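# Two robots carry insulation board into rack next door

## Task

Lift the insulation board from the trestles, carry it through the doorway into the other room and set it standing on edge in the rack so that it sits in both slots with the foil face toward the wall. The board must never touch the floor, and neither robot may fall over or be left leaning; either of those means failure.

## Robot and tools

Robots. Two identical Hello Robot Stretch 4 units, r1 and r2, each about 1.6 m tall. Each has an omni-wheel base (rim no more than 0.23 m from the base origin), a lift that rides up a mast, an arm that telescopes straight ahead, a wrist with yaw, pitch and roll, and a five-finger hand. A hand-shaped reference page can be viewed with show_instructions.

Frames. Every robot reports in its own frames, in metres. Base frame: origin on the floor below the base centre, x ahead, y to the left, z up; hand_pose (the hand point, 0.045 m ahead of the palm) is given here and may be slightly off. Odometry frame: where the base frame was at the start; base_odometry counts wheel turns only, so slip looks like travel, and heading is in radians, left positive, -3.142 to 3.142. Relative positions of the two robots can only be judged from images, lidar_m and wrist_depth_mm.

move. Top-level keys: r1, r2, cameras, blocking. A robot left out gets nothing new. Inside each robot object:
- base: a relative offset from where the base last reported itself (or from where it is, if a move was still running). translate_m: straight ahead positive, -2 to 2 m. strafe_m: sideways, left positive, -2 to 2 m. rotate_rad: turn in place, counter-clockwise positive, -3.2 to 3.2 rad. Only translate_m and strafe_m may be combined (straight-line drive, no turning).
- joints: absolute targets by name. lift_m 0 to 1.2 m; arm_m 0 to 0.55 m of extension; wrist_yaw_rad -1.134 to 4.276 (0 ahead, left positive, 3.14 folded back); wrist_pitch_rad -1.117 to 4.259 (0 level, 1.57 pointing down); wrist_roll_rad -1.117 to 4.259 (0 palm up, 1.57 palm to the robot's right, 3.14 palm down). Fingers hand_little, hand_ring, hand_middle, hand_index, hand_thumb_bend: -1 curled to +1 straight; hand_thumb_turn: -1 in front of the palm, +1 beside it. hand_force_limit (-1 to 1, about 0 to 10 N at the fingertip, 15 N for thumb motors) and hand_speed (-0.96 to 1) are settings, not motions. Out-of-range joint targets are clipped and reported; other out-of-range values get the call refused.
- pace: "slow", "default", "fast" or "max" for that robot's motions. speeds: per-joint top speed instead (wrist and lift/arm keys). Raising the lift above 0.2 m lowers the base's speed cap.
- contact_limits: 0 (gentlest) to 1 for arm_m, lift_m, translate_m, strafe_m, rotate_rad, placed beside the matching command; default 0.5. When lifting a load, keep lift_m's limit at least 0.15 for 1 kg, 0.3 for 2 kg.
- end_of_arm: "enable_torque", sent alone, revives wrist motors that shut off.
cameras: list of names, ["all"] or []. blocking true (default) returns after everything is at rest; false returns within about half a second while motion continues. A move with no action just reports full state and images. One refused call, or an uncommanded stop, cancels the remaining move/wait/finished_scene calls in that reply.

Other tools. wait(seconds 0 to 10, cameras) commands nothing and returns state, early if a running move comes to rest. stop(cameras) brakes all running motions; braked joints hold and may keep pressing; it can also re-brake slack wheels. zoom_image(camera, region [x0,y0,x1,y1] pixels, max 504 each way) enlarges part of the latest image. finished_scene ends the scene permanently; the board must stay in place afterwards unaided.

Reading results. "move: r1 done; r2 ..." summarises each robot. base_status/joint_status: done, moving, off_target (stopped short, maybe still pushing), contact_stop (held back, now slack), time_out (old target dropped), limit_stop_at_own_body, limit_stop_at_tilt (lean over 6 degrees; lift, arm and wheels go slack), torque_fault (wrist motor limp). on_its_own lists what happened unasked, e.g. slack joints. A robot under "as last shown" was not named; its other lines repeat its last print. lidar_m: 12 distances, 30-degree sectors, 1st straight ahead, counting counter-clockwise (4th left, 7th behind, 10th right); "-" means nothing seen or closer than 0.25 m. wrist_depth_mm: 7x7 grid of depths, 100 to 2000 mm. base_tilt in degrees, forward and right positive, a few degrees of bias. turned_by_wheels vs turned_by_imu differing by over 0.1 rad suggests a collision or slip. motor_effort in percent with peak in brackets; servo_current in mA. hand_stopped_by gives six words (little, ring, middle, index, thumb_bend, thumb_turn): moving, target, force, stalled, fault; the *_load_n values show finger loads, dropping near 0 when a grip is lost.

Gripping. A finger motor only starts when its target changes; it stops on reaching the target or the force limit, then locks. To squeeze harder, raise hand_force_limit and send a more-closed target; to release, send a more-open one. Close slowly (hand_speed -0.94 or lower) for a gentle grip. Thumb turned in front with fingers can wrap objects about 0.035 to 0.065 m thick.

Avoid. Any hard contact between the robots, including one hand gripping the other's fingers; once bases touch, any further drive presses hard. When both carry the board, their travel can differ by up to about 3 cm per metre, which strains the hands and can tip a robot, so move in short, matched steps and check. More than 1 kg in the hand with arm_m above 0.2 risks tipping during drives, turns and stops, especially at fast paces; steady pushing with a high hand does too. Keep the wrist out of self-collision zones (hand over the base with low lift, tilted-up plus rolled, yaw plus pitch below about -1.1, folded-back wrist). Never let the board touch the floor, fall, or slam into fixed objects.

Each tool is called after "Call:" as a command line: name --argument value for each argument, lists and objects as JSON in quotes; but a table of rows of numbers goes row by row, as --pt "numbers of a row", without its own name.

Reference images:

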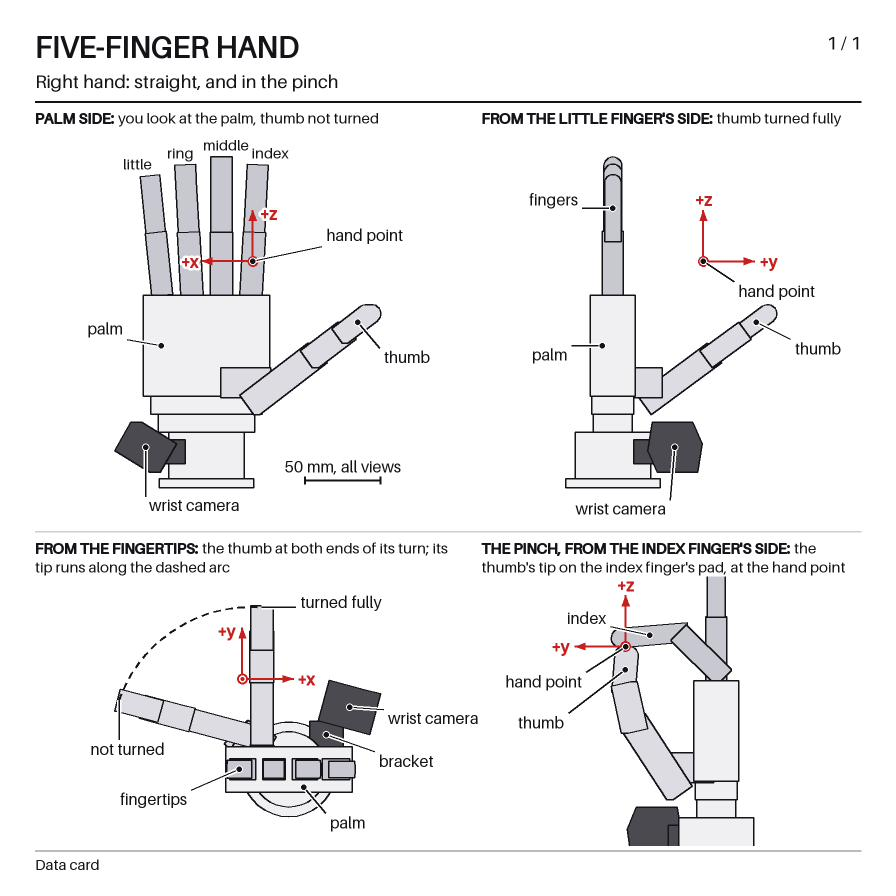

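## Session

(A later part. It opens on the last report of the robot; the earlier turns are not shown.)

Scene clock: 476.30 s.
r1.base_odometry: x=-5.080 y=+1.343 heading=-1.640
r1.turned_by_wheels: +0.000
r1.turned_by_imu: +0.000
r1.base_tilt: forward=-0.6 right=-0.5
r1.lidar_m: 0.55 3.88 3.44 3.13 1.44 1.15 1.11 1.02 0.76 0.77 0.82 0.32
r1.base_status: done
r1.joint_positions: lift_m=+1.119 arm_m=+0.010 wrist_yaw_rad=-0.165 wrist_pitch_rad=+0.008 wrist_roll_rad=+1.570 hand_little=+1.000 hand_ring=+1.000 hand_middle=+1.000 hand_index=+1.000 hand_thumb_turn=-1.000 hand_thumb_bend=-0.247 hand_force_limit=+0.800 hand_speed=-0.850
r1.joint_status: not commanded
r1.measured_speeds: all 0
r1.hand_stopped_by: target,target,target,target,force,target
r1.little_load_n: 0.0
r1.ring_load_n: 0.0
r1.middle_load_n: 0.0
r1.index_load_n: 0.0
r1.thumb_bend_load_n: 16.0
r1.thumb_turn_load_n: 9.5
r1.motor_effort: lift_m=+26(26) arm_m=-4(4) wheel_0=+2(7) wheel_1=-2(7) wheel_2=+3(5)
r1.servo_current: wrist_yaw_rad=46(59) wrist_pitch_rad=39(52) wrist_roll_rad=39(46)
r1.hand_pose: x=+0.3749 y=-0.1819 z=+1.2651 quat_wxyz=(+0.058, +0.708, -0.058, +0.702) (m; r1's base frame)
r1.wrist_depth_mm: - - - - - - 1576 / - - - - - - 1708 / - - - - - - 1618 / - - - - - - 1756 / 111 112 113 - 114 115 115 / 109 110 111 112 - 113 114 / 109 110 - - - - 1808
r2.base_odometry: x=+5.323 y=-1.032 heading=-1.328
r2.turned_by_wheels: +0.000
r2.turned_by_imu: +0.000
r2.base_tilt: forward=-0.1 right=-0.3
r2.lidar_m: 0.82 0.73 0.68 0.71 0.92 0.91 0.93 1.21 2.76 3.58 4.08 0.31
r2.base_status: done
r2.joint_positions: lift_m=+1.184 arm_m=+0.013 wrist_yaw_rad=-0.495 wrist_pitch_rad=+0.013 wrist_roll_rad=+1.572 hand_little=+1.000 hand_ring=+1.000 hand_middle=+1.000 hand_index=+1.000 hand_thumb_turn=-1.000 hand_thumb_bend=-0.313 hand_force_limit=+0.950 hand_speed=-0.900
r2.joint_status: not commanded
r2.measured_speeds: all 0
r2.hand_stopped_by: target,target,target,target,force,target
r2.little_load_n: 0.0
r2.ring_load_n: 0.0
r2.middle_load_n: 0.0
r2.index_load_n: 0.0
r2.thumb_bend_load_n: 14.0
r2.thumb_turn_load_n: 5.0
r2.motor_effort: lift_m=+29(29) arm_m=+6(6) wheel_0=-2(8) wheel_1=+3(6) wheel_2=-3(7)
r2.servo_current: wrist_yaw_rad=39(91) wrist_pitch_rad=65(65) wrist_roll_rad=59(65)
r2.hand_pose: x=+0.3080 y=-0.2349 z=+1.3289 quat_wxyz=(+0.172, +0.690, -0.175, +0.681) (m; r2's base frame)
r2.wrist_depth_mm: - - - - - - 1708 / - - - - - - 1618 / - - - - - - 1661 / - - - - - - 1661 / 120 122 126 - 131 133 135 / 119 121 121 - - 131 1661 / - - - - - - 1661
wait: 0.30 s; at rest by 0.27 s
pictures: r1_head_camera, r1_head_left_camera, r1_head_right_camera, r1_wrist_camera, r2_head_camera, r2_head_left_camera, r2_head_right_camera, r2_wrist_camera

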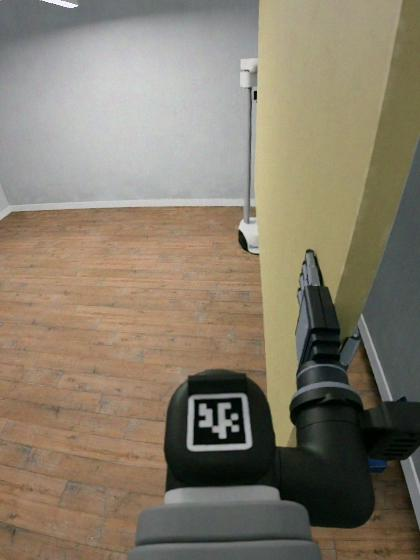

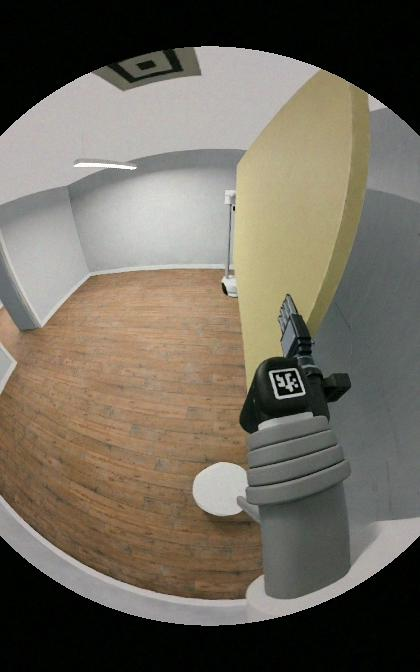

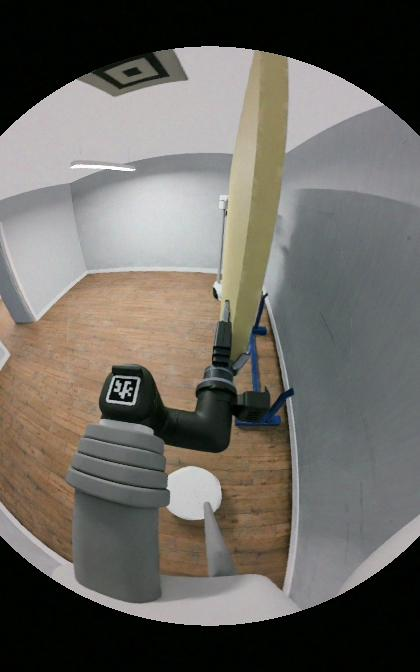

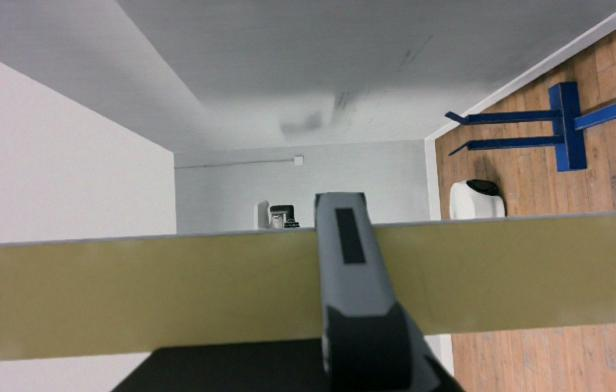

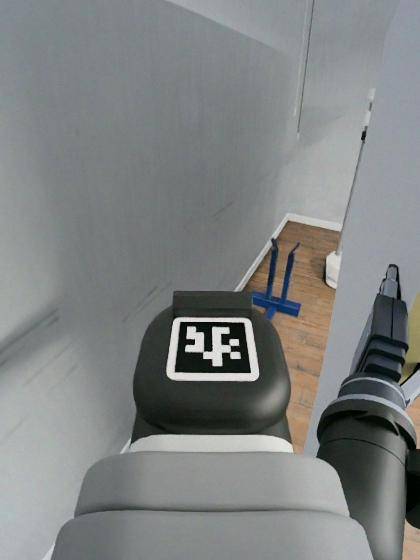

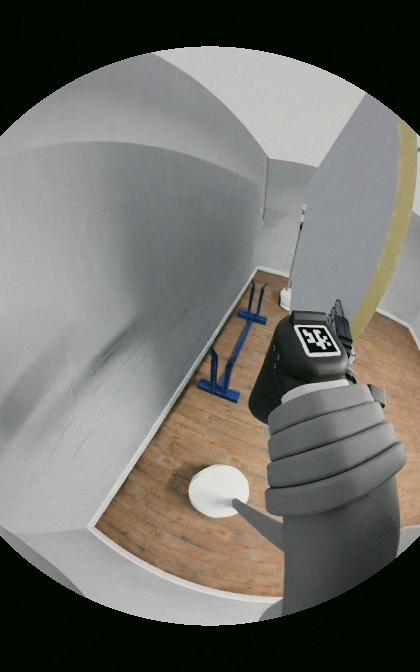

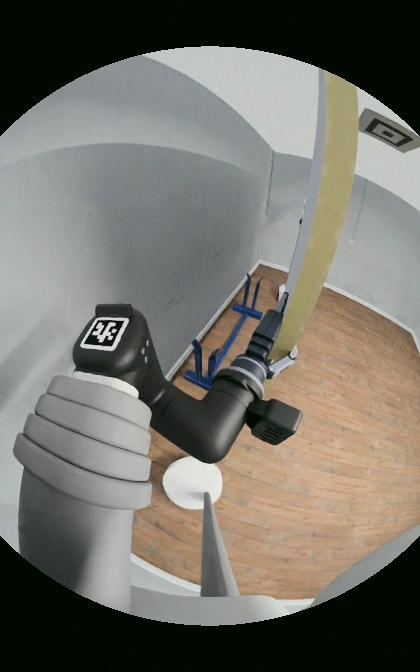

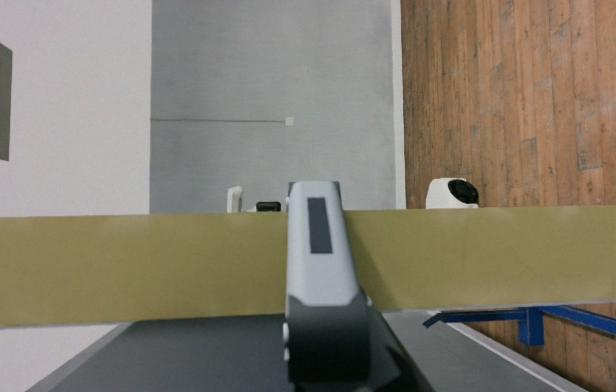

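Call:
move --r1 '{"base":{"translate_m":-0.0254,"strafe_m":-0.1984},"pace":"slow"}' --r2 '{"base":{"translate_m":0.0877,"strafe_m":0.1798},"pace":"slow"}'

Call:
wait --seconds 0.3 --cameras '["all"]'

Scene clock: 481.07 s.
move: r1 done; r2 done
r1.base_odometry: x=-5.276 y=+1.382 heading=-1.639
r1.turned_by_wheels: +0.000
r1.turned_by_imu: -0.001
r1.base_tilt: forward=-0.5 right=-0.4
r1.lidar_m: 0.54 3.88 3.63 3.07 1.46 1.15 1.13 0.77 0.60 0.58 0.63 0.33
r1.base_status: done
r1.joint_positions: lift_m=+1.119 arm_m=+0.010 wrist_yaw_rad=-0.165 wrist_pitch_rad=+0.008 wrist_roll_rad=+1.570 hand_little=+1.000 hand_ring=+1.000 hand_middle=+1.000 hand_index=+1.000 hand_thumb_turn=-1.000 hand_thumb_bend=-0.247 hand_force_limit=+0.800 hand_speed=-0.850
r1.joint_status: not commanded
r1.measured_speeds: all 0
r1.hand_stopped_by: target,target,target,target,force,target
r1.little_load_n: 0.0
r1.ring_load_n: 0.0
r1.middle_load_n: 0.0
r1.index_load_n: 0.0
r1.thumb_bend_load_n: 15.5
r1.thumb_turn_load_n: 9.5
r1.motor_effort: lift_m=+26(26) arm_m=-4(4) wheel_0=+2(7) wheel_1=-1(7) wheel_2=+2(5)
r1.servo_current: wrist_yaw_rad=52(59) wrist_pitch_rad=46(52) wrist_roll_rad=39(46)
r1.hand_pose: x=+0.3748 y=-0.1820 z=+1.2651 quat_wxyz=(+0.058, +0.708, -0.058, +0.702) (m; r1's base frame)
r1.wrist_depth_mm: - - - - - - - / - - - - - - 1618 / - - - - - - 1661 / - - - - - - 1618 / 111 112 112 - 114 115 115 / 109 110 111 112 - 113 114 / 108 109 - - - - 1808
r2.base_odometry: x=+5.519 y=-1.074 heading=-1.328
r2.turned_by_wheels: +0.000
r2.turned_by_imu: +0.001
r2.base_tilt: forward=-0.1 right=-0.3
r2.lidar_m: 0.76 0.51 0.47 0.50 0.64 0.90 0.93 1.22 2.75 3.80 4.08 0.32
r2.base_status: done
r2.joint_positions: lift_m=+1.184 arm_m=+0.013 wrist_yaw_rad=-0.496 wrist_pitch_rad=+0.013 wrist_roll_rad=+1.572 hand_little=+1.000 hand_ring=+1.000 hand_middle=+1.000 hand_index=+1.000 hand_thumb_turn=-1.000 hand_thumb_bend=-0.313 hand_force_limit=+0.950 hand_speed=-0.900
r2.joint_status: not commanded
r2.measured_speeds: all 0
r2.hand_stopped_by: target,target,target,target,force,target
r2.little_load_n: 0.0
r2.ring_load_n: 0.0
r2.middle_load_n: 0.5
r2.index_load_n: 0.0
r2.thumb_bend_load_n: 14.0
r2.thumb_turn_load_n: 5.5
r2.motor_effort: lift_m=+29(29) arm_m=+6(6) wheel_0=-2(7) wheel_1=+3(7) wheel_2=-3(6)
r2.servo_current: wrist_yaw_rad=59(78) wrist_pitch_rad=59(65) wrist_roll_rad=59(65)
r2.hand_pose: x=+0.3079 y=-0.2350 z=+1.3289 quat_wxyz=(+0.172, +0.690, -0.175, +0.681) (m; r2's base frame)
r2.wrist_depth_mm: - - - - - - 1708 / - - - - - - 1661 / - - - - - - 1661 / - - - - - - 1618 / 121 122 125 - 131 133 135 / 119 121 121 - - 132 1618 / - - - - - - -
pictures: none

Scene clock: 481.37 s.
r1.base_odometry: x=-5.276 y=+1.382 heading=-1.639
r1.turned_by_wheels: +0.000
r1.turned_by_imu: +0.000
r1.base_tilt: forward=-0.6 right=-0.4
r1.lidar_m: 0.53 3.88 3.61 3.09 1.46 1.12 1.12 0.77 0.60 0.56 0.65 0.30
r1.base_status: done
r1.joint_positions: lift_m=+1.119 arm_m=+0.010 wrist_yaw_rad=-0.165 wrist_pitch_rad=+0.008 wrist_roll_rad=+1.570 hand_little=+1.000 hand_ring=+1.000 hand_middle=+1.000 hand_index=+1.000 hand_thumb_turn=-1.000 hand_thumb_bend=-0.247 hand_force_limit=+0.800 hand_speed=-0.850
r1.joint_status: not commanded
r1.measured_speeds: all 0
r1.hand_stopped_by: target,target,target,target,force,target
r1.little_load_n: 0.0
r1.ring_load_n: 0.0
r1.middle_load_n: 0.0
r1.index_load_n: 0.0
r1.thumb_bend_load_n: 15.5
r1.thumb_turn_load_n: 9.5
r1.motor_effort: lift_m=+26(26) arm_m=-4(4) wheel_0=+2(7) wheel_1=-2(7) wheel_2=+2(5)
r1.servo_current: wrist_yaw_rad=52(59) wrist_pitch_rad=39(52) wrist_roll_rad=33(46)
r1.hand_pose: x=+0.3748 y=-0.1820 z=+1.2651 quat_wxyz=(+0.058, +0.708, -0.058, +0.702) (m; r1's base frame)
r1.wrist_depth_mm: - - - - - - - / - - - - - - 1618 / - - - - - - 1661 / - - - - - - 1576 / 111 112 112 - 114 115 115 / 109 110 111 112 - 113 114 / 108 109 - - - - 1808
r2.base_odometry: x=+5.519 y=-1.074 heading=-1.328
r2.turned_by_wheels: +0.000
r2.turned_by_imu: +0.000
r2.base_tilt: forward=+0.1 right=-0.4
r2.lidar_m: 0.78 0.52 0.49 0.50 0.66 0.90 0.94 1.19 2.76 3.78 4.09 0.31
r2.base_status: done
r2.joint_positions: lift_m=+1.184 arm_m=+0.013 wrist_yaw_rad=-0.496 wrist_pitch_rad=+0.013 wrist_roll_rad=+1.572 hand_little=+1.000 hand_ring=+1.000 hand_middle=+1.000 hand_index=+1.000 hand_thumb_turn=-1.000 hand_thumb_bend=-0.313 hand_force_limit=+0.950 hand_speed=-0.900
r2.joint_status: not commanded
r2.measured_speeds: all 0
r2.hand_stopped_by: target,target,target,target,force,target
r2.little_load_n: 0.0
r2.ring_load_n: 0.0
r2.middle_load_n: 0.0
r2.index_load_n: 0.5
r2.thumb_bend_load_n: 14.0
r2.thumb_turn_load_n: 5.5
r2.motor_effort: lift_m=+29(29) arm_m=+6(6) wheel_0=-2(7) wheel_1=+3(7) wheel_2=-3(6)
r2.servo_current: wrist_yaw_rad=46(78) wrist_pitch_rad=59(65) wrist_roll_rad=46(65)
r2.hand_pose: x=+0.3079 y=-0.2350 z=+1.3289 quat_wxyz=(+0.172, +0.690, -0.175, +0.681) (m; r2's base frame)
r2.wrist_depth_mm: - - - - - - 1808 / - - - - - - 1661 / - - - - - - 1756 / - - - - - - 1661 / 121 122 125 - 131 133 135 / 119 121 121 - - 132 1661 / - - - - - - -
wait: 0.30 s; at rest by 0.27 s
pictures: r1_head_camera, r1_head_left_camera, r1_head_right_camera, r1_wrist_camera, r2_head_camera, r2_head_left_camera, r2_head_right_camera, r2_wrist_camera

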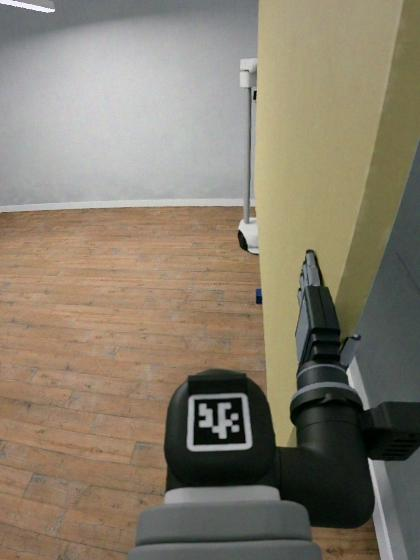

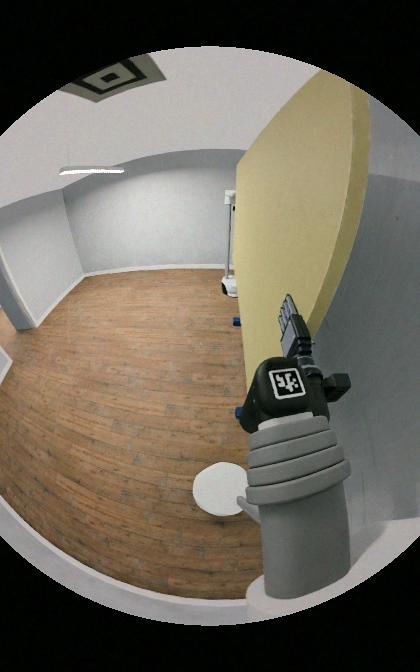

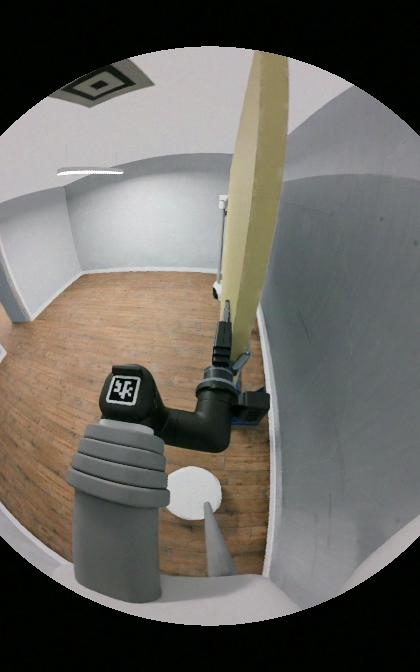

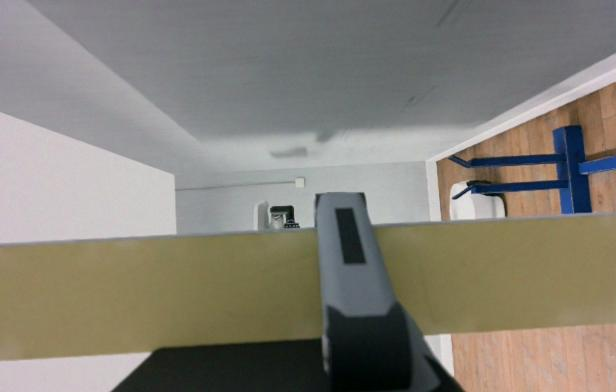

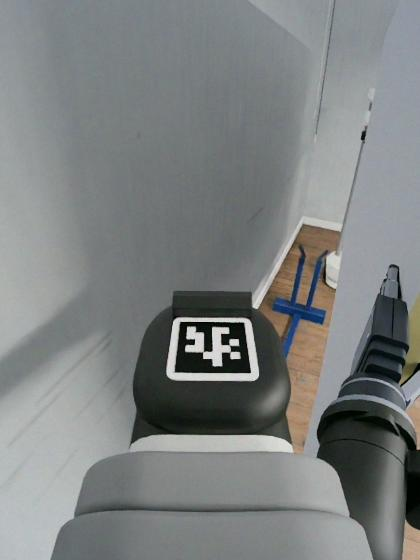

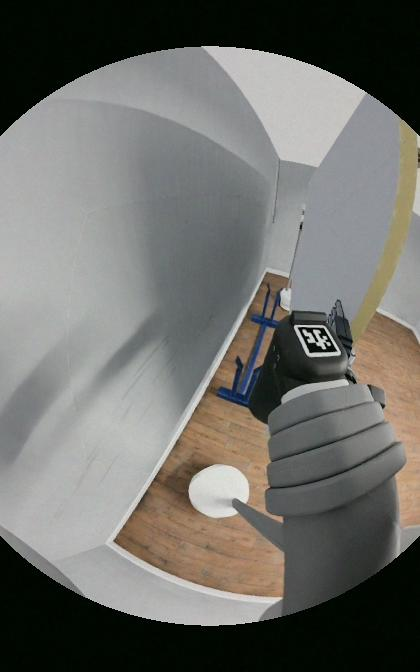

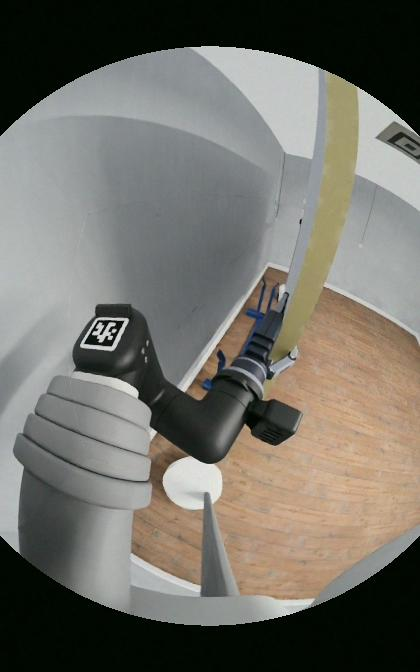

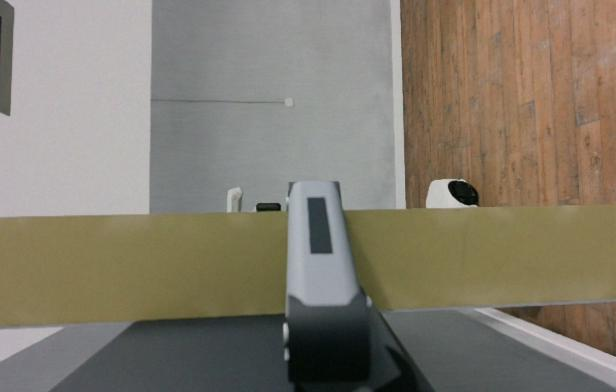

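Call:
move --r1 '{"base":{"translate_m":-0.0102,"strafe_m":-0.0794},"pace":"slow"}' --r2 '{"base":{"translate_m":0.0351,"strafe_m":0.0719},"pace":"slow"}'

Call:
wait --seconds 0.3 --cameras '["all"]'

Scene clock: 485.93 s.
move: r1 done; r2 done
r1.base_odometry: x=-5.355 y=+1.398 heading=-1.639
r1.turned_by_wheels: +0.000
r1.turned_by_imu: -0.001
r1.base_tilt: forward=-0.7 right=-0.4
r1.lidar_m: 0.55 3.89 3.70 3.09 1.47 1.17 1.11 0.66 0.52 0.50 0.55 0.31
r1.base_status: done
r1.joint_positions: lift_m=+1.119 arm_m=+0.010 wrist_yaw_rad=-0.166 wrist_pitch_rad=+0.008 wrist_roll_rad=+1.570 hand_little=+1.000 hand_ring=+1.000 hand_middle=+1.000 hand_index=+1.000 hand_thumb_turn=-1.000 hand_thumb_bend=-0.247 hand_force_limit=+0.800 hand_speed=-0.850
r1.joint_status: not commanded
r1.measured_speeds: all 0
r1.hand_stopped_by: target,target,target,target,force,target
r1.little_load_n: 0.0
r1.ring_load_n: 0.0
r1.middle_load_n: 0.0
r1.index_load_n: 0.0
r1.thumb_bend_load_n: 16.0
r1.thumb_turn_load_n: 9.5
r1.motor_effort: lift_m=+26(26) arm_m=-4(4) wheel_0=+2(8) wheel_1=-2(7) wheel_2=+2(5)
r1.servo_current: wrist_yaw_rad=52(59) wrist_pitch_rad=39(52) wrist_roll_rad=39(46)
r1.hand_pose: x=+0.3747 y=-0.1821 z=+1.2651 quat_wxyz=(+0.059, +0.708, -0.058, +0.702) (m; r1's base frame)
r1.wrist_depth_mm: - - - - - - - / - - - - - - - / - - - - - - 1708 / - - - - - - 1618 / 111 112 112 - 114 115 115 / 109 110 111 112 - 113 114 / 108 109 - - - - 1756
r2.base_odometry: x=+5.597 y=-1.091 heading=-1.328
r2.turned_by_wheels: +0.000
r2.turned_by_imu: +0.001
r2.base_tilt: forward=+0.0 right=-0.3
r2.lidar_m: 0.64 0.43 0.40 0.42 0.55 0.91 0.93 1.20 2.75 3.89 4.07 0.33
r2.base_status: done
r2.joint_positions: lift_m=+1.184 arm_m=+0.013 wrist_yaw_rad=-0.496 wrist_pitch_rad=+0.013 wrist_roll_rad=+1.572 hand_little=+1.000 hand_ring=+1.000 hand_middle=+1.000 hand_index=+1.000 hand_thumb_turn=-1.000 hand_thumb_bend=-0.313 hand_force_limit=+0.950 hand_speed=-0.900
r2.joint_status: not commanded
r2.measured_speeds: all 0
r2.hand_stopped_by: target,target,target,target,force,target
r2.little_load_n: 0.0
r2.ring_load_n: 0.0
r2.middle_load_n: 0.0
r2.index_load_n: 0.0
r2.thumb_bend_load_n: 14.0
r2.thumb_turn_load_n: 5.5
r2.motor_effort: lift_m=+29(29) arm_m=+6(6) wheel_0=-1(6) wheel_1=+3(7) wheel_2=-3(6)
r2.servo_current: wrist_yaw_rad=52(78) wrist_pitch_rad=65(72) wrist_roll_rad=59(72)
r2.hand_pose: x=+0.3078 y=-0.2350 z=+1.3289 quat_wxyz=(+0.172, +0.690, -0.175, +0.681) (m; r2's base frame)
r2.wrist_depth_mm: - - - - - - 1756 / - - - - - - 1708 / - - - - - - 1661 / - - - - - - 1708 / 121 122 125 - 130 133 135 / 119 121 121 - - 131 1499 / - - - - - - -
pictures: none

Scene clock: 486.23 s.
r1.base_odometry: x=-5.355 y=+1.398 heading=-1.639
r1.turned_by_wheels: +0.000
r1.turned_by_imu: +0.000
r1.base_tilt: forward=-0.6 right=-0.3
r1.lidar_m: 0.53 3.89 3.71 3.09 1.46 1.15 1.12 0.63 0.50 0.48 0.57 0.33
r1.base_status: done
r1.joint_positions: lift_m=+1.119 arm_m=+0.010 wrist_yaw_rad=-0.166 wrist_pitch_rad=+0.008 wrist_roll_rad=+1.570 hand_little=+1.000 hand_ring=+1.000 hand_middle=+1.000 hand_index=+1.000 hand_thumb_turn=-1.000 hand_thumb_bend=-0.247 hand_force_limit=+0.800 hand_speed=-0.850
r1.joint_status: not commanded
r1.measured_speeds: all 0
r1.hand_stopped_by: target,target,target,target,force,target
r1.little_load_n: 0.0
r1.ring_load_n: 0.0
r1.middle_load_n: 0.0
r1.index_load_n: 0.0
r1.thumb_bend_load_n: 15.5
r1.thumb_turn_load_n: 9.5
r1.motor_effort: lift_m=+26(26) arm_m=-4(4) wheel_0=+1(8) wheel_1=-2(7) wheel_2=+2(5)
r1.servo_current: wrist_yaw_rad=46(59) wrist_pitch_rad=33(52) wrist_roll_rad=33(46)
r1.hand_pose: x=+0.3747 y=-0.1821 z=+1.2651 quat_wxyz=(+0.059, +0.708, -0.058, +0.702) (m; r1's base frame)
r1.wrist_depth_mm: - - - - - - - / - - - - - - - / - - - - - - 1708 / - - - - - - 1618 / 111 112 112 - 114 115 115 / 109 110 111 112 - 113 114 / 108 109 - - - - 1808
r2.base_odometry: x=+5.597 y=-1.091 heading=-1.328
r2.turned_by_wheels: +0.000
r2.turned_by_imu: +0.000
r2.base_tilt: forward=+0.0 right=-0.2
r2.lidar_m: 0.64 0.43 0.40 0.41 0.55 0.91 0.92 1.21 2.76 3.88 4.08 0.30
r2.base_status: done
r2.joint_positions: lift_m=+1.184 arm_m=+0.013 wrist_yaw_rad=-0.496 wrist_pitch_rad=+0.013 wrist_roll_rad=+1.572 hand_little=+1.000 hand_ring=+1.000 hand_middle=+1.000 hand_index=+1.000 hand_thumb_turn=-1.000 hand_thumb_bend=-0.313 hand_force_limit=+0.950 hand_speed=-0.900
r2.joint_status: not commanded
r2.measured_speeds: all 0
r2.hand_stopped_by: target,target,target,target,force,target
r2.little_load_n: 0.0
r2.ring_load_n: 0.0
r2.middle_load_n: 0.0
r2.index_load_n: 0.0
r2.thumb_bend_load_n: 14.0
r2.thumb_turn_load_n: 5.0
r2.motor_effort: lift_m=+29(29) arm_m=+6(6) wheel_0=-1(6) wheel_1=+3(7) wheel_2=-3(6)
r2.servo_current: wrist_yaw_rad=59(78) wrist_pitch_rad=59(72) wrist_roll_rad=52(72)
r2.hand_pose: x=+0.3078 y=-0.2350 z=+1.3289 quat_wxyz=(+0.172, +0.690, -0.175, +0.681) (m; r2's base frame)
r2.wrist_depth_mm: - - - - - - 1756 / - - - - - - 1661 / - - - - - - 1661 / - - - - - - 1661 / 120 122 125 - 131 133 135 / 119 121 121 - - 132 1576 / - - - - - - -
wait: 0.30 s; at rest by 0.27 s
pictures: r1_head_camera, r1_head_left_camera, r1_head_right_camera, r1_wrist_camera, r2_head_camera, r2_head_left_camera, r2_head_right_camera, r2_wrist_camera

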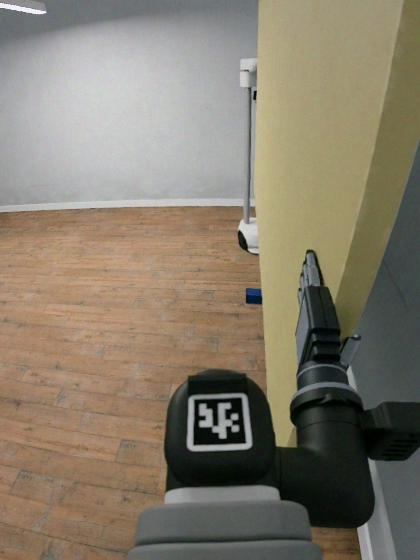

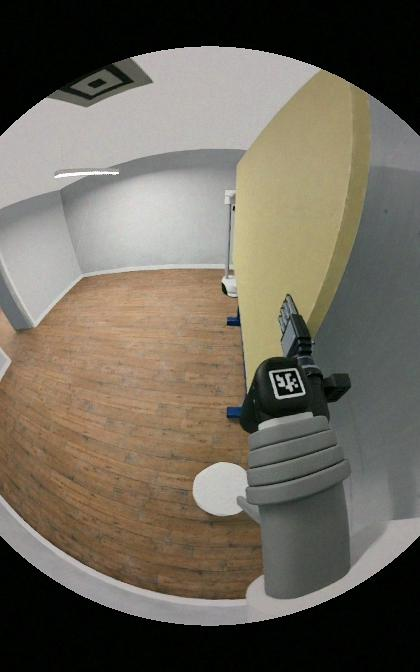

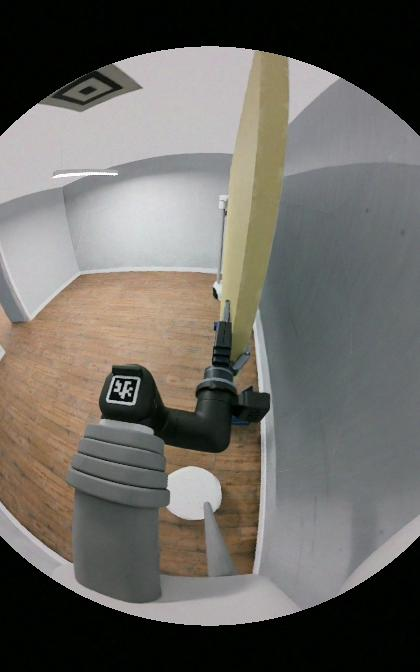

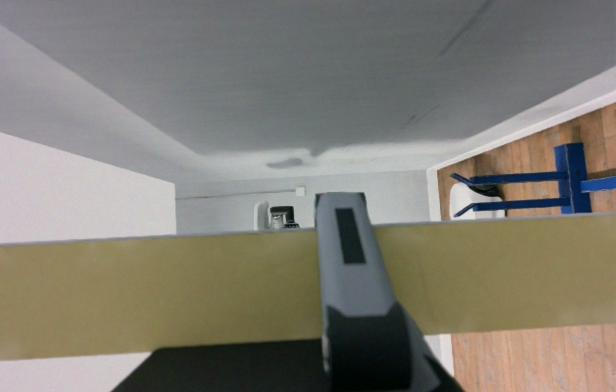

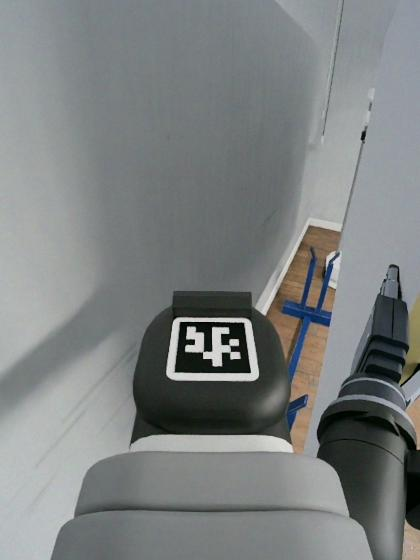

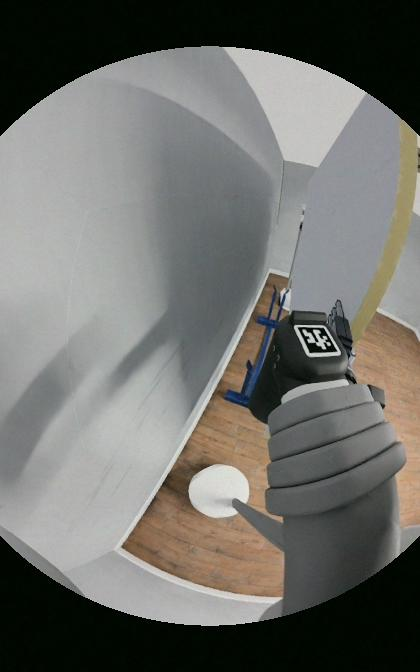

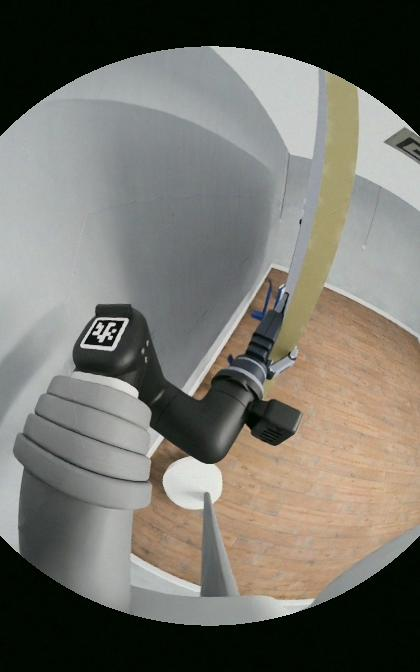

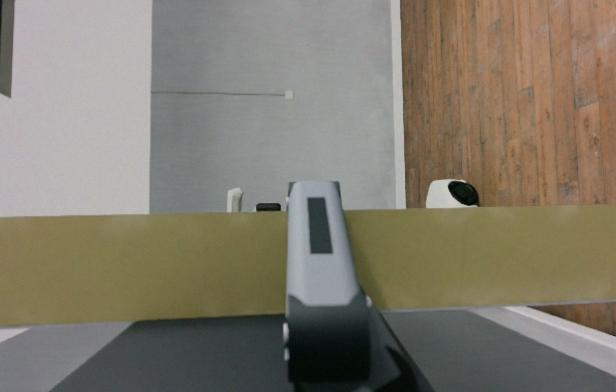

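Call:
zoom_image --camera "r1_wrist_camera" --region '[416, 60, 616, 240]'

Call:
zoom_image --camera "r1_wrist_camera" --region '[160, 150, 400, 300]'

Call:
zoom_image --camera "r2_head_camera" --region '[240, 180, 420, 460]'

Call:
zoom_image --camera "r2_head_left_camera" --region '[180, 240, 360, 440]'

Call:
zoom_image --camera "r1_head_left_camera" --region '[190, 260, 370, 440]'

Scaled by 2.520.

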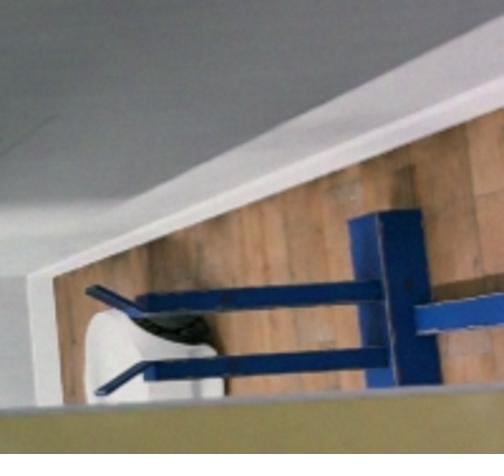

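Scaled by 2.100.

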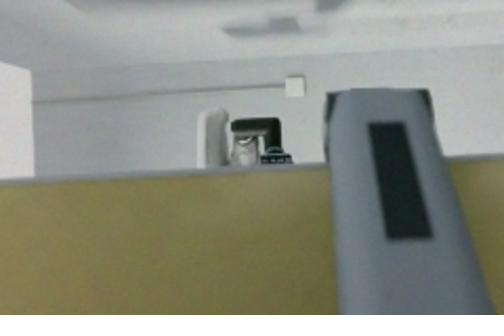

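Scaled by 1.800 from the camera's 420x560 image, which has a finer 1200x1600 frame.

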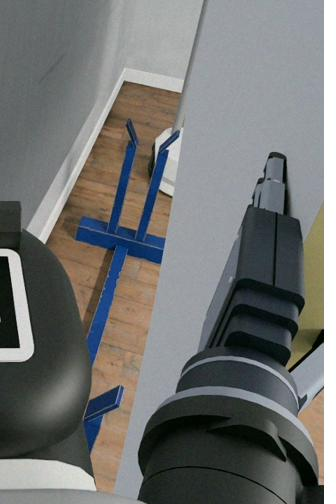

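Scaled by 2.520 from the camera's 420x672 image, which has a finer 600x960 frame.

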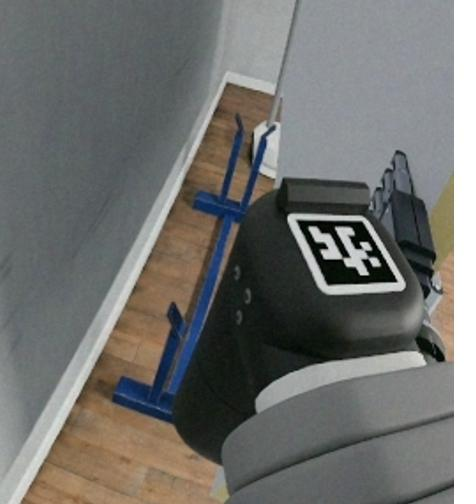

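Scaled by 2.800 from the camera's 420x672 image, which has a finer 600x960 frame.

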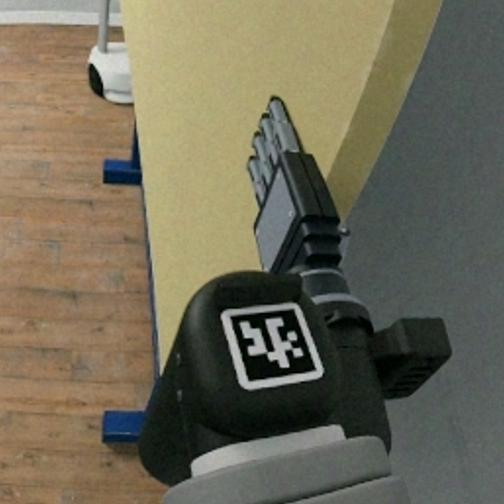

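Call:
move --r1 '{"base":{"translate_m":-0.0127,"strafe_m":-0.0992},"pace":"slow"}' --r2 '{"base":{"translate_m":0.0438,"strafe_m":0.0899},"pace":"slow"}'

Call:
wait --seconds 0.3 --cameras '["all"]'

Call:
zoom_image --camera "r1_wrist_camera" --region '[416, 60, 616, 240]'

Call:
zoom_image --camera "r2_head_camera" --region '[240, 180, 420, 460]'

Call:
zoom_image --camera "r2_head_left_camera" --region '[180, 240, 360, 440]'

Call:
zoom_image --camera "r1_head_left_camera" --region '[190, 260, 370, 440]'

Scene clock: 495.10 s.
move: r1 done; r2 done
r1.base_odometry: x=-5.453 y=+1.417 heading=-1.639
r1.turned_by_wheels: +0.000
r1.turned_by_imu: -0.002
r1.base_tilt: forward=-0.6 right=-0.4
r1.lidar_m: 0.51 3.88 3.78 3.09 1.46 1.16 1.10 0.53 0.42 0.39 0.45 0.33
r1.base_status: done
r1.joint_positions: lift_m=+1.119 arm_m=+0.010 wrist_yaw_rad=-0.166 wrist_pitch_rad=+0.008 wrist_roll_rad=+1.570 hand_little=+1.000 hand_ring=+1.000 hand_middle=+1.000 hand_index=+1.000 hand_thumb_turn=-1.000 hand_thumb_bend=-0.247 hand_force_limit=+0.800 hand_speed=-0.850
r1.joint_status: not commanded
r1.measured_speeds: all 0
r1.hand_stopped_by: target,target,target,target,force,target
r1.little_load_n: 0.0
r1.ring_load_n: 0.0
r1.middle_load_n: 0.0
r1.index_load_n: 0.0
r1.thumb_bend_load_n: 15.5
r1.thumb_turn_load_n: 9.5
r1.motor_effort: lift_m=+26(26) arm_m=-4(4) wheel_0=+2(8) wheel_1=-3(7) wheel_2=+1(4)
r1.servo_current: wrist_yaw_rad=46(65) wrist_pitch_rad=46(52) wrist_roll_rad=39(46)
r1.hand_pose: x=+0.3747 y=-0.1821 z=+1.2651 quat_wxyz=(+0.059, +0.708, -0.059, +0.702) (m; r1's base frame)
r1.wrist_depth_mm: - - - - - - - / - - - - - - - / - - - - - - 1661 / - - - - - - 1661 / 111 112 113 - 114 114 115 / 109 110 111 112 - 113 114 / 108 109 - - - - 1756
r2.base_odometry: x=+5.695 y=-1.112 heading=-1.329
r2.turned_by_wheels: +0.000
r2.turned_by_imu: +0.001
r2.base_tilt: forward=+0.0 right=-0.3
r2.lidar_m: 0.50 0.34 0.29 0.32 0.42 0.91 0.93 1.21 2.76 3.95 4.08 0.32
r2.base_status: done
r2.joint_positions: lift_m=+1.184 arm_m=+0.013 wrist_yaw_rad=-0.496 wrist_pitch_rad=+0.013 wrist_roll_rad=+1.572 hand_little=+1.000 hand_ring=+1.000 hand_middle=+1.000 hand_index=+1.000 hand_thumb_turn=-1.000 hand_thumb_bend=-0.313 hand_force_limit=+0.950 hand_speed=-0.900
r2.joint_status: not commanded
r2.measured_speeds: all 0
r2.hand_stopped_by: target,target,target,target,force,target
r2.little_load_n: 0.0
r2.ring_load_n: 0.0
r2.middle_load_n: 0.5
r2.index_load_n: 0.0
r2.thumb_bend_load_n: 14.0
r2.thumb_turn_load_n: 5.5
r2.motor_effort: lift_m=+29(29) arm_m=+6(6) wheel_0=-1(6) wheel_1=+3(7) wheel_2=-3(7)
r2.servo_current: wrist_yaw_rad=46(65) wrist_pitch_rad=59(72) wrist_roll_rad=52(65)
r2.hand_pose: x=+0.3078 y=-0.2350 z=+1.3289 quat_wxyz=(+0.172, +0.690, -0.175, +0.681) (m; r2's base frame)
r2.wrist_depth_mm: - - - - - - 1708 / - - - - - - 1708 / - - - - - - 1661 / - - - - - - 1661 / 120 122 125 - 131 133 135 / 119 121 121 - - 131 - / - - - - - - -
pictures: none

Scene clock: 495.40 s.
r1.base_odometry: x=-5.453 y=+1.417 heading=-1.639
r1.turned_by_wheels: +0.000
r1.turned_by_imu: +0.000
r1.base_tilt: forward=-0.6 right=-0.3
r1.lidar_m: 0.54 3.84 3.81 3.11 1.48 1.14 1.11 0.51 0.40 0.40 0.46 0.30
r1.base_status: done
r1.joint_positions: lift_m=+1.119 arm_m=+0.010 wrist_yaw_rad=-0.166 wrist_pitch_rad=+0.008 wrist_roll_rad=+1.570 hand_little=+1.000 hand_ring=+1.000 hand_middle=+1.000 hand_index=+1.000 hand_thumb_turn=-1.000 hand_thumb_bend=-0.247 hand_force_limit=+0.800 hand_speed=-0.850
r1.joint_status: not commanded
r1.measured_speeds: all 0
r1.hand_stopped_by: target,target,target,target,force,target
r1.little_load_n: 0.0
r1.ring_load_n: 0.0
r1.middle_load_n: 0.0
r1.index_load_n: 0.0
r1.thumb_bend_load_n: 15.5
r1.thumb_turn_load_n: 9.5
r1.motor_effort: lift_m=+25(26) arm_m=-4(4) wheel_0=+3(8) wheel_1=-3(7) wheel_2=+1(4)
r1.servo_current: wrist_yaw_rad=46(65) wrist_pitch_rad=39(52) wrist_roll_rad=33(46)
r1.hand_pose: x=+0.3747 y=-0.1821 z=+1.2651 quat_wxyz=(+0.059, +0.708, -0.059, +0.702) (m; r1's base frame)
r1.wrist_depth_mm: - - - - - - - / - - - - - - - / - - - - - - 1708 / - - - - - - 1618 / 111 112 113 - 114 115 115 / 109 110 111 112 - 113 114 / 108 109 - - - - 1756
r2.base_odometry: x=+5.695 y=-1.112 heading=-1.329
r2.turned_by_wheels: +0.000
r2.turned_by_imu: +0.000
r2.base_tilt: forward=-0.1 right=-0.3
r2.lidar_m: 0.49 0.34 0.30 0.30 0.42 0.91 0.93 1.21 2.76 3.99 4.08 0.33
r2.base_status: done
r2.joint_positions: lift_m=+1.184 arm_m=+0.013 wrist_yaw_rad=-0.496 wrist_pitch_rad=+0.013 wrist_roll_rad=+1.572 hand_little=+1.000 hand_ring=+1.000 hand_middle=+1.000 hand_index=+1.000 hand_thumb_turn=-1.000 hand_thumb_bend=-0.313 hand_force_limit=+0.950 hand_speed=-0.900
r2.joint_status: not commanded
r2.measured_speeds: all 0
r2.hand_stopped_by: target,target,target,target,force,target
r2.little_load_n: 0.0
r2.ring_load_n: 0.0
r2.middle_load_n: 0.0
r2.index_load_n: 0.5
r2.thumb_bend_load_n: 13.5
r2.thumb_turn_load_n: 5.5
r2.motor_effort: lift_m=+29(29) arm_m=+6(6) wheel_0=-1(6) wheel_1=+2(7) wheel_2=-3(7)
r2.servo_current: wrist_yaw_rad=52(65) wrist_pitch_rad=59(72) wrist_roll_rad=59(65)
r2.hand_pose: x=+0.3078 y=-0.2350 z=+1.3289 quat_wxyz=(+0.172, +0.690, -0.175, +0.681) (m; r2's base frame)
r2.wrist_depth_mm: - - - - - - 1661 / - - - - - - 1708 / - - - - - - 1618 / - - - - - - 1708 / 121 122 125 - 131 133 135 / 118 121 121 - - 131 - / - - - - - - -
wait: 0.30 s; at rest by 0.27 s
pictures: r1_head_camera, r1_head_left_camera, r1_head_right_camera, r1_wrist_camera, r2_head_camera, r2_head_left_camera, r2_head_right_camera, r2_wrist_camera

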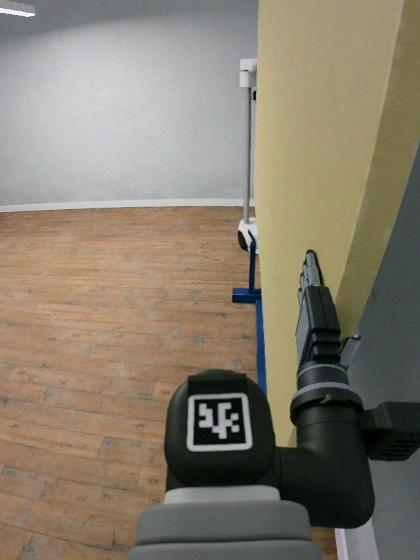

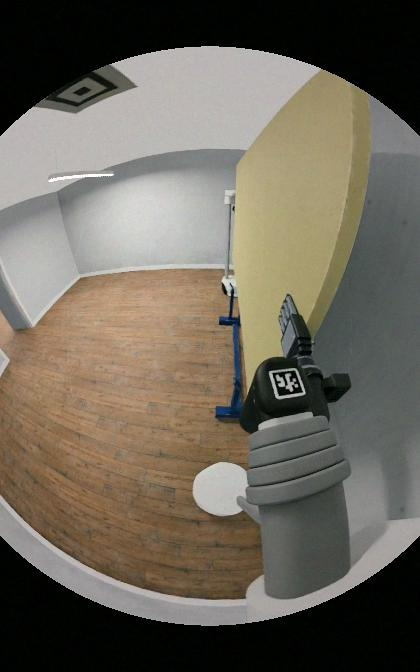

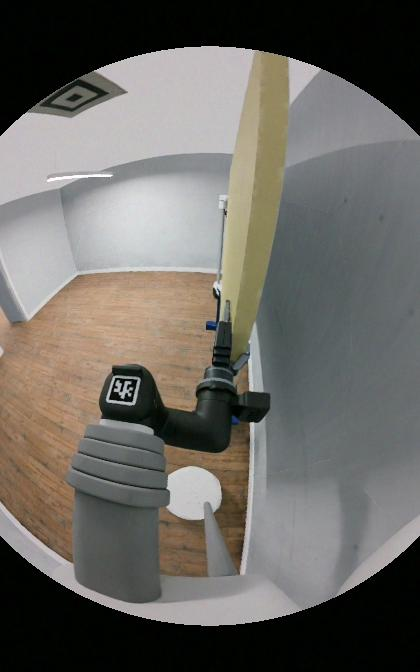

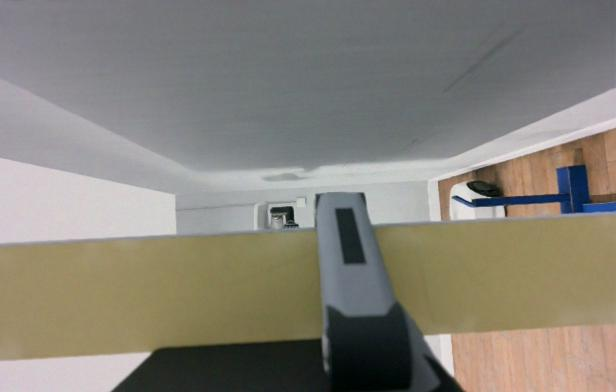

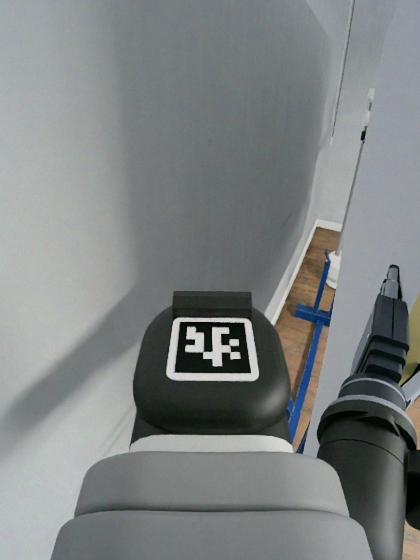

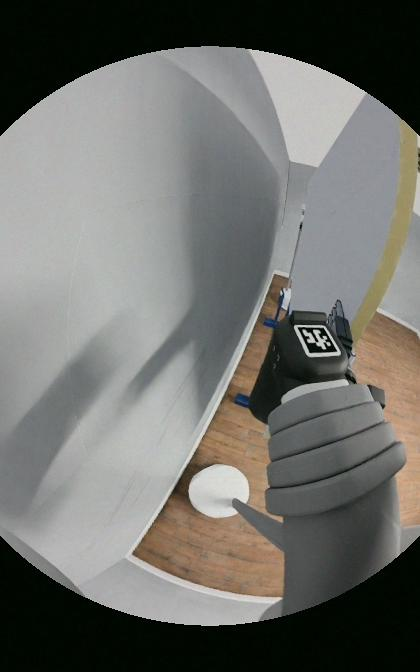

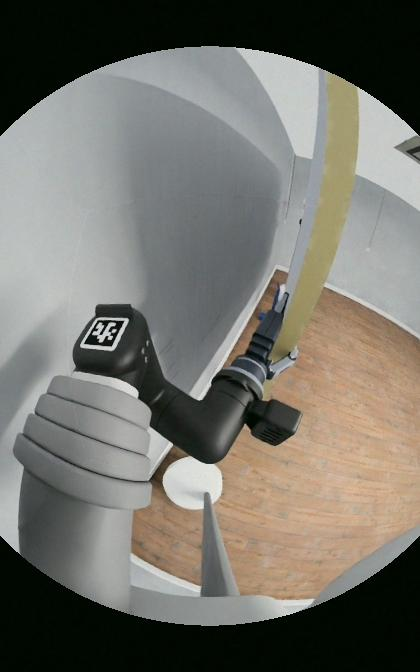

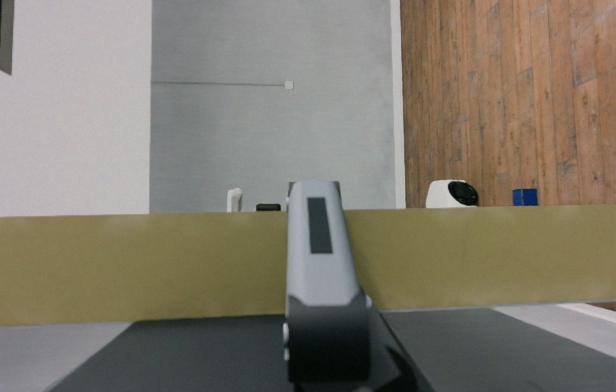

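Scaled by 2.520.

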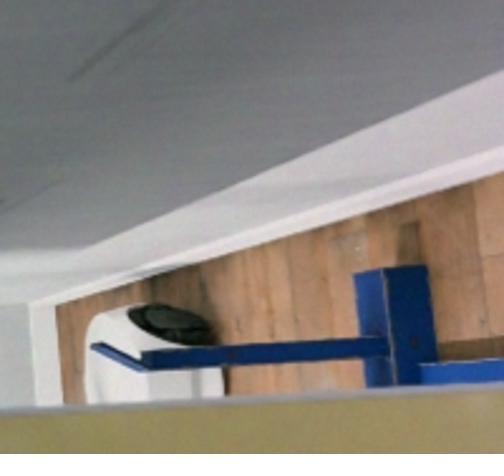

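Scaled by 1.800 from the camera's 420x560 image, which has a finer 1200x1600 frame.

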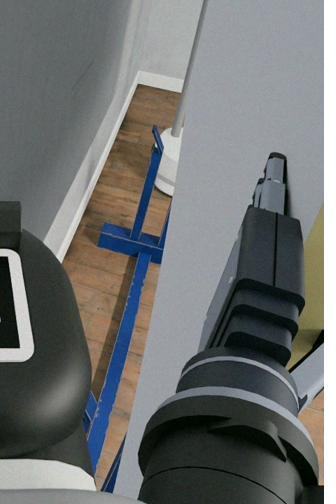

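Scaled by 2.520 from the camera's 420x672 image, which has a finer 600x960 frame.

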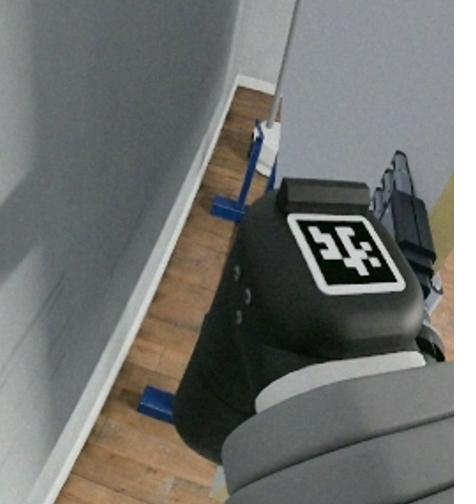

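Scaled by 2.800 from the camera's 420x672 image, which has a finer 600x960 frame.

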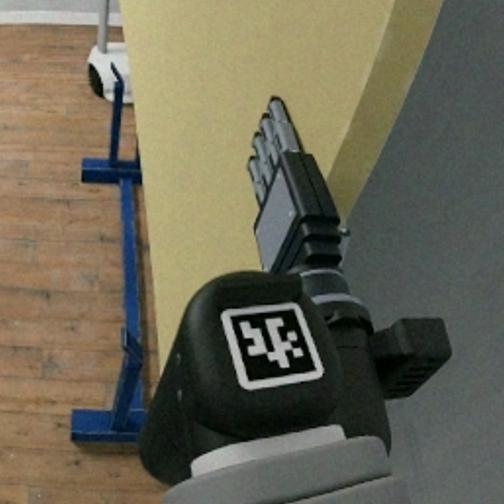

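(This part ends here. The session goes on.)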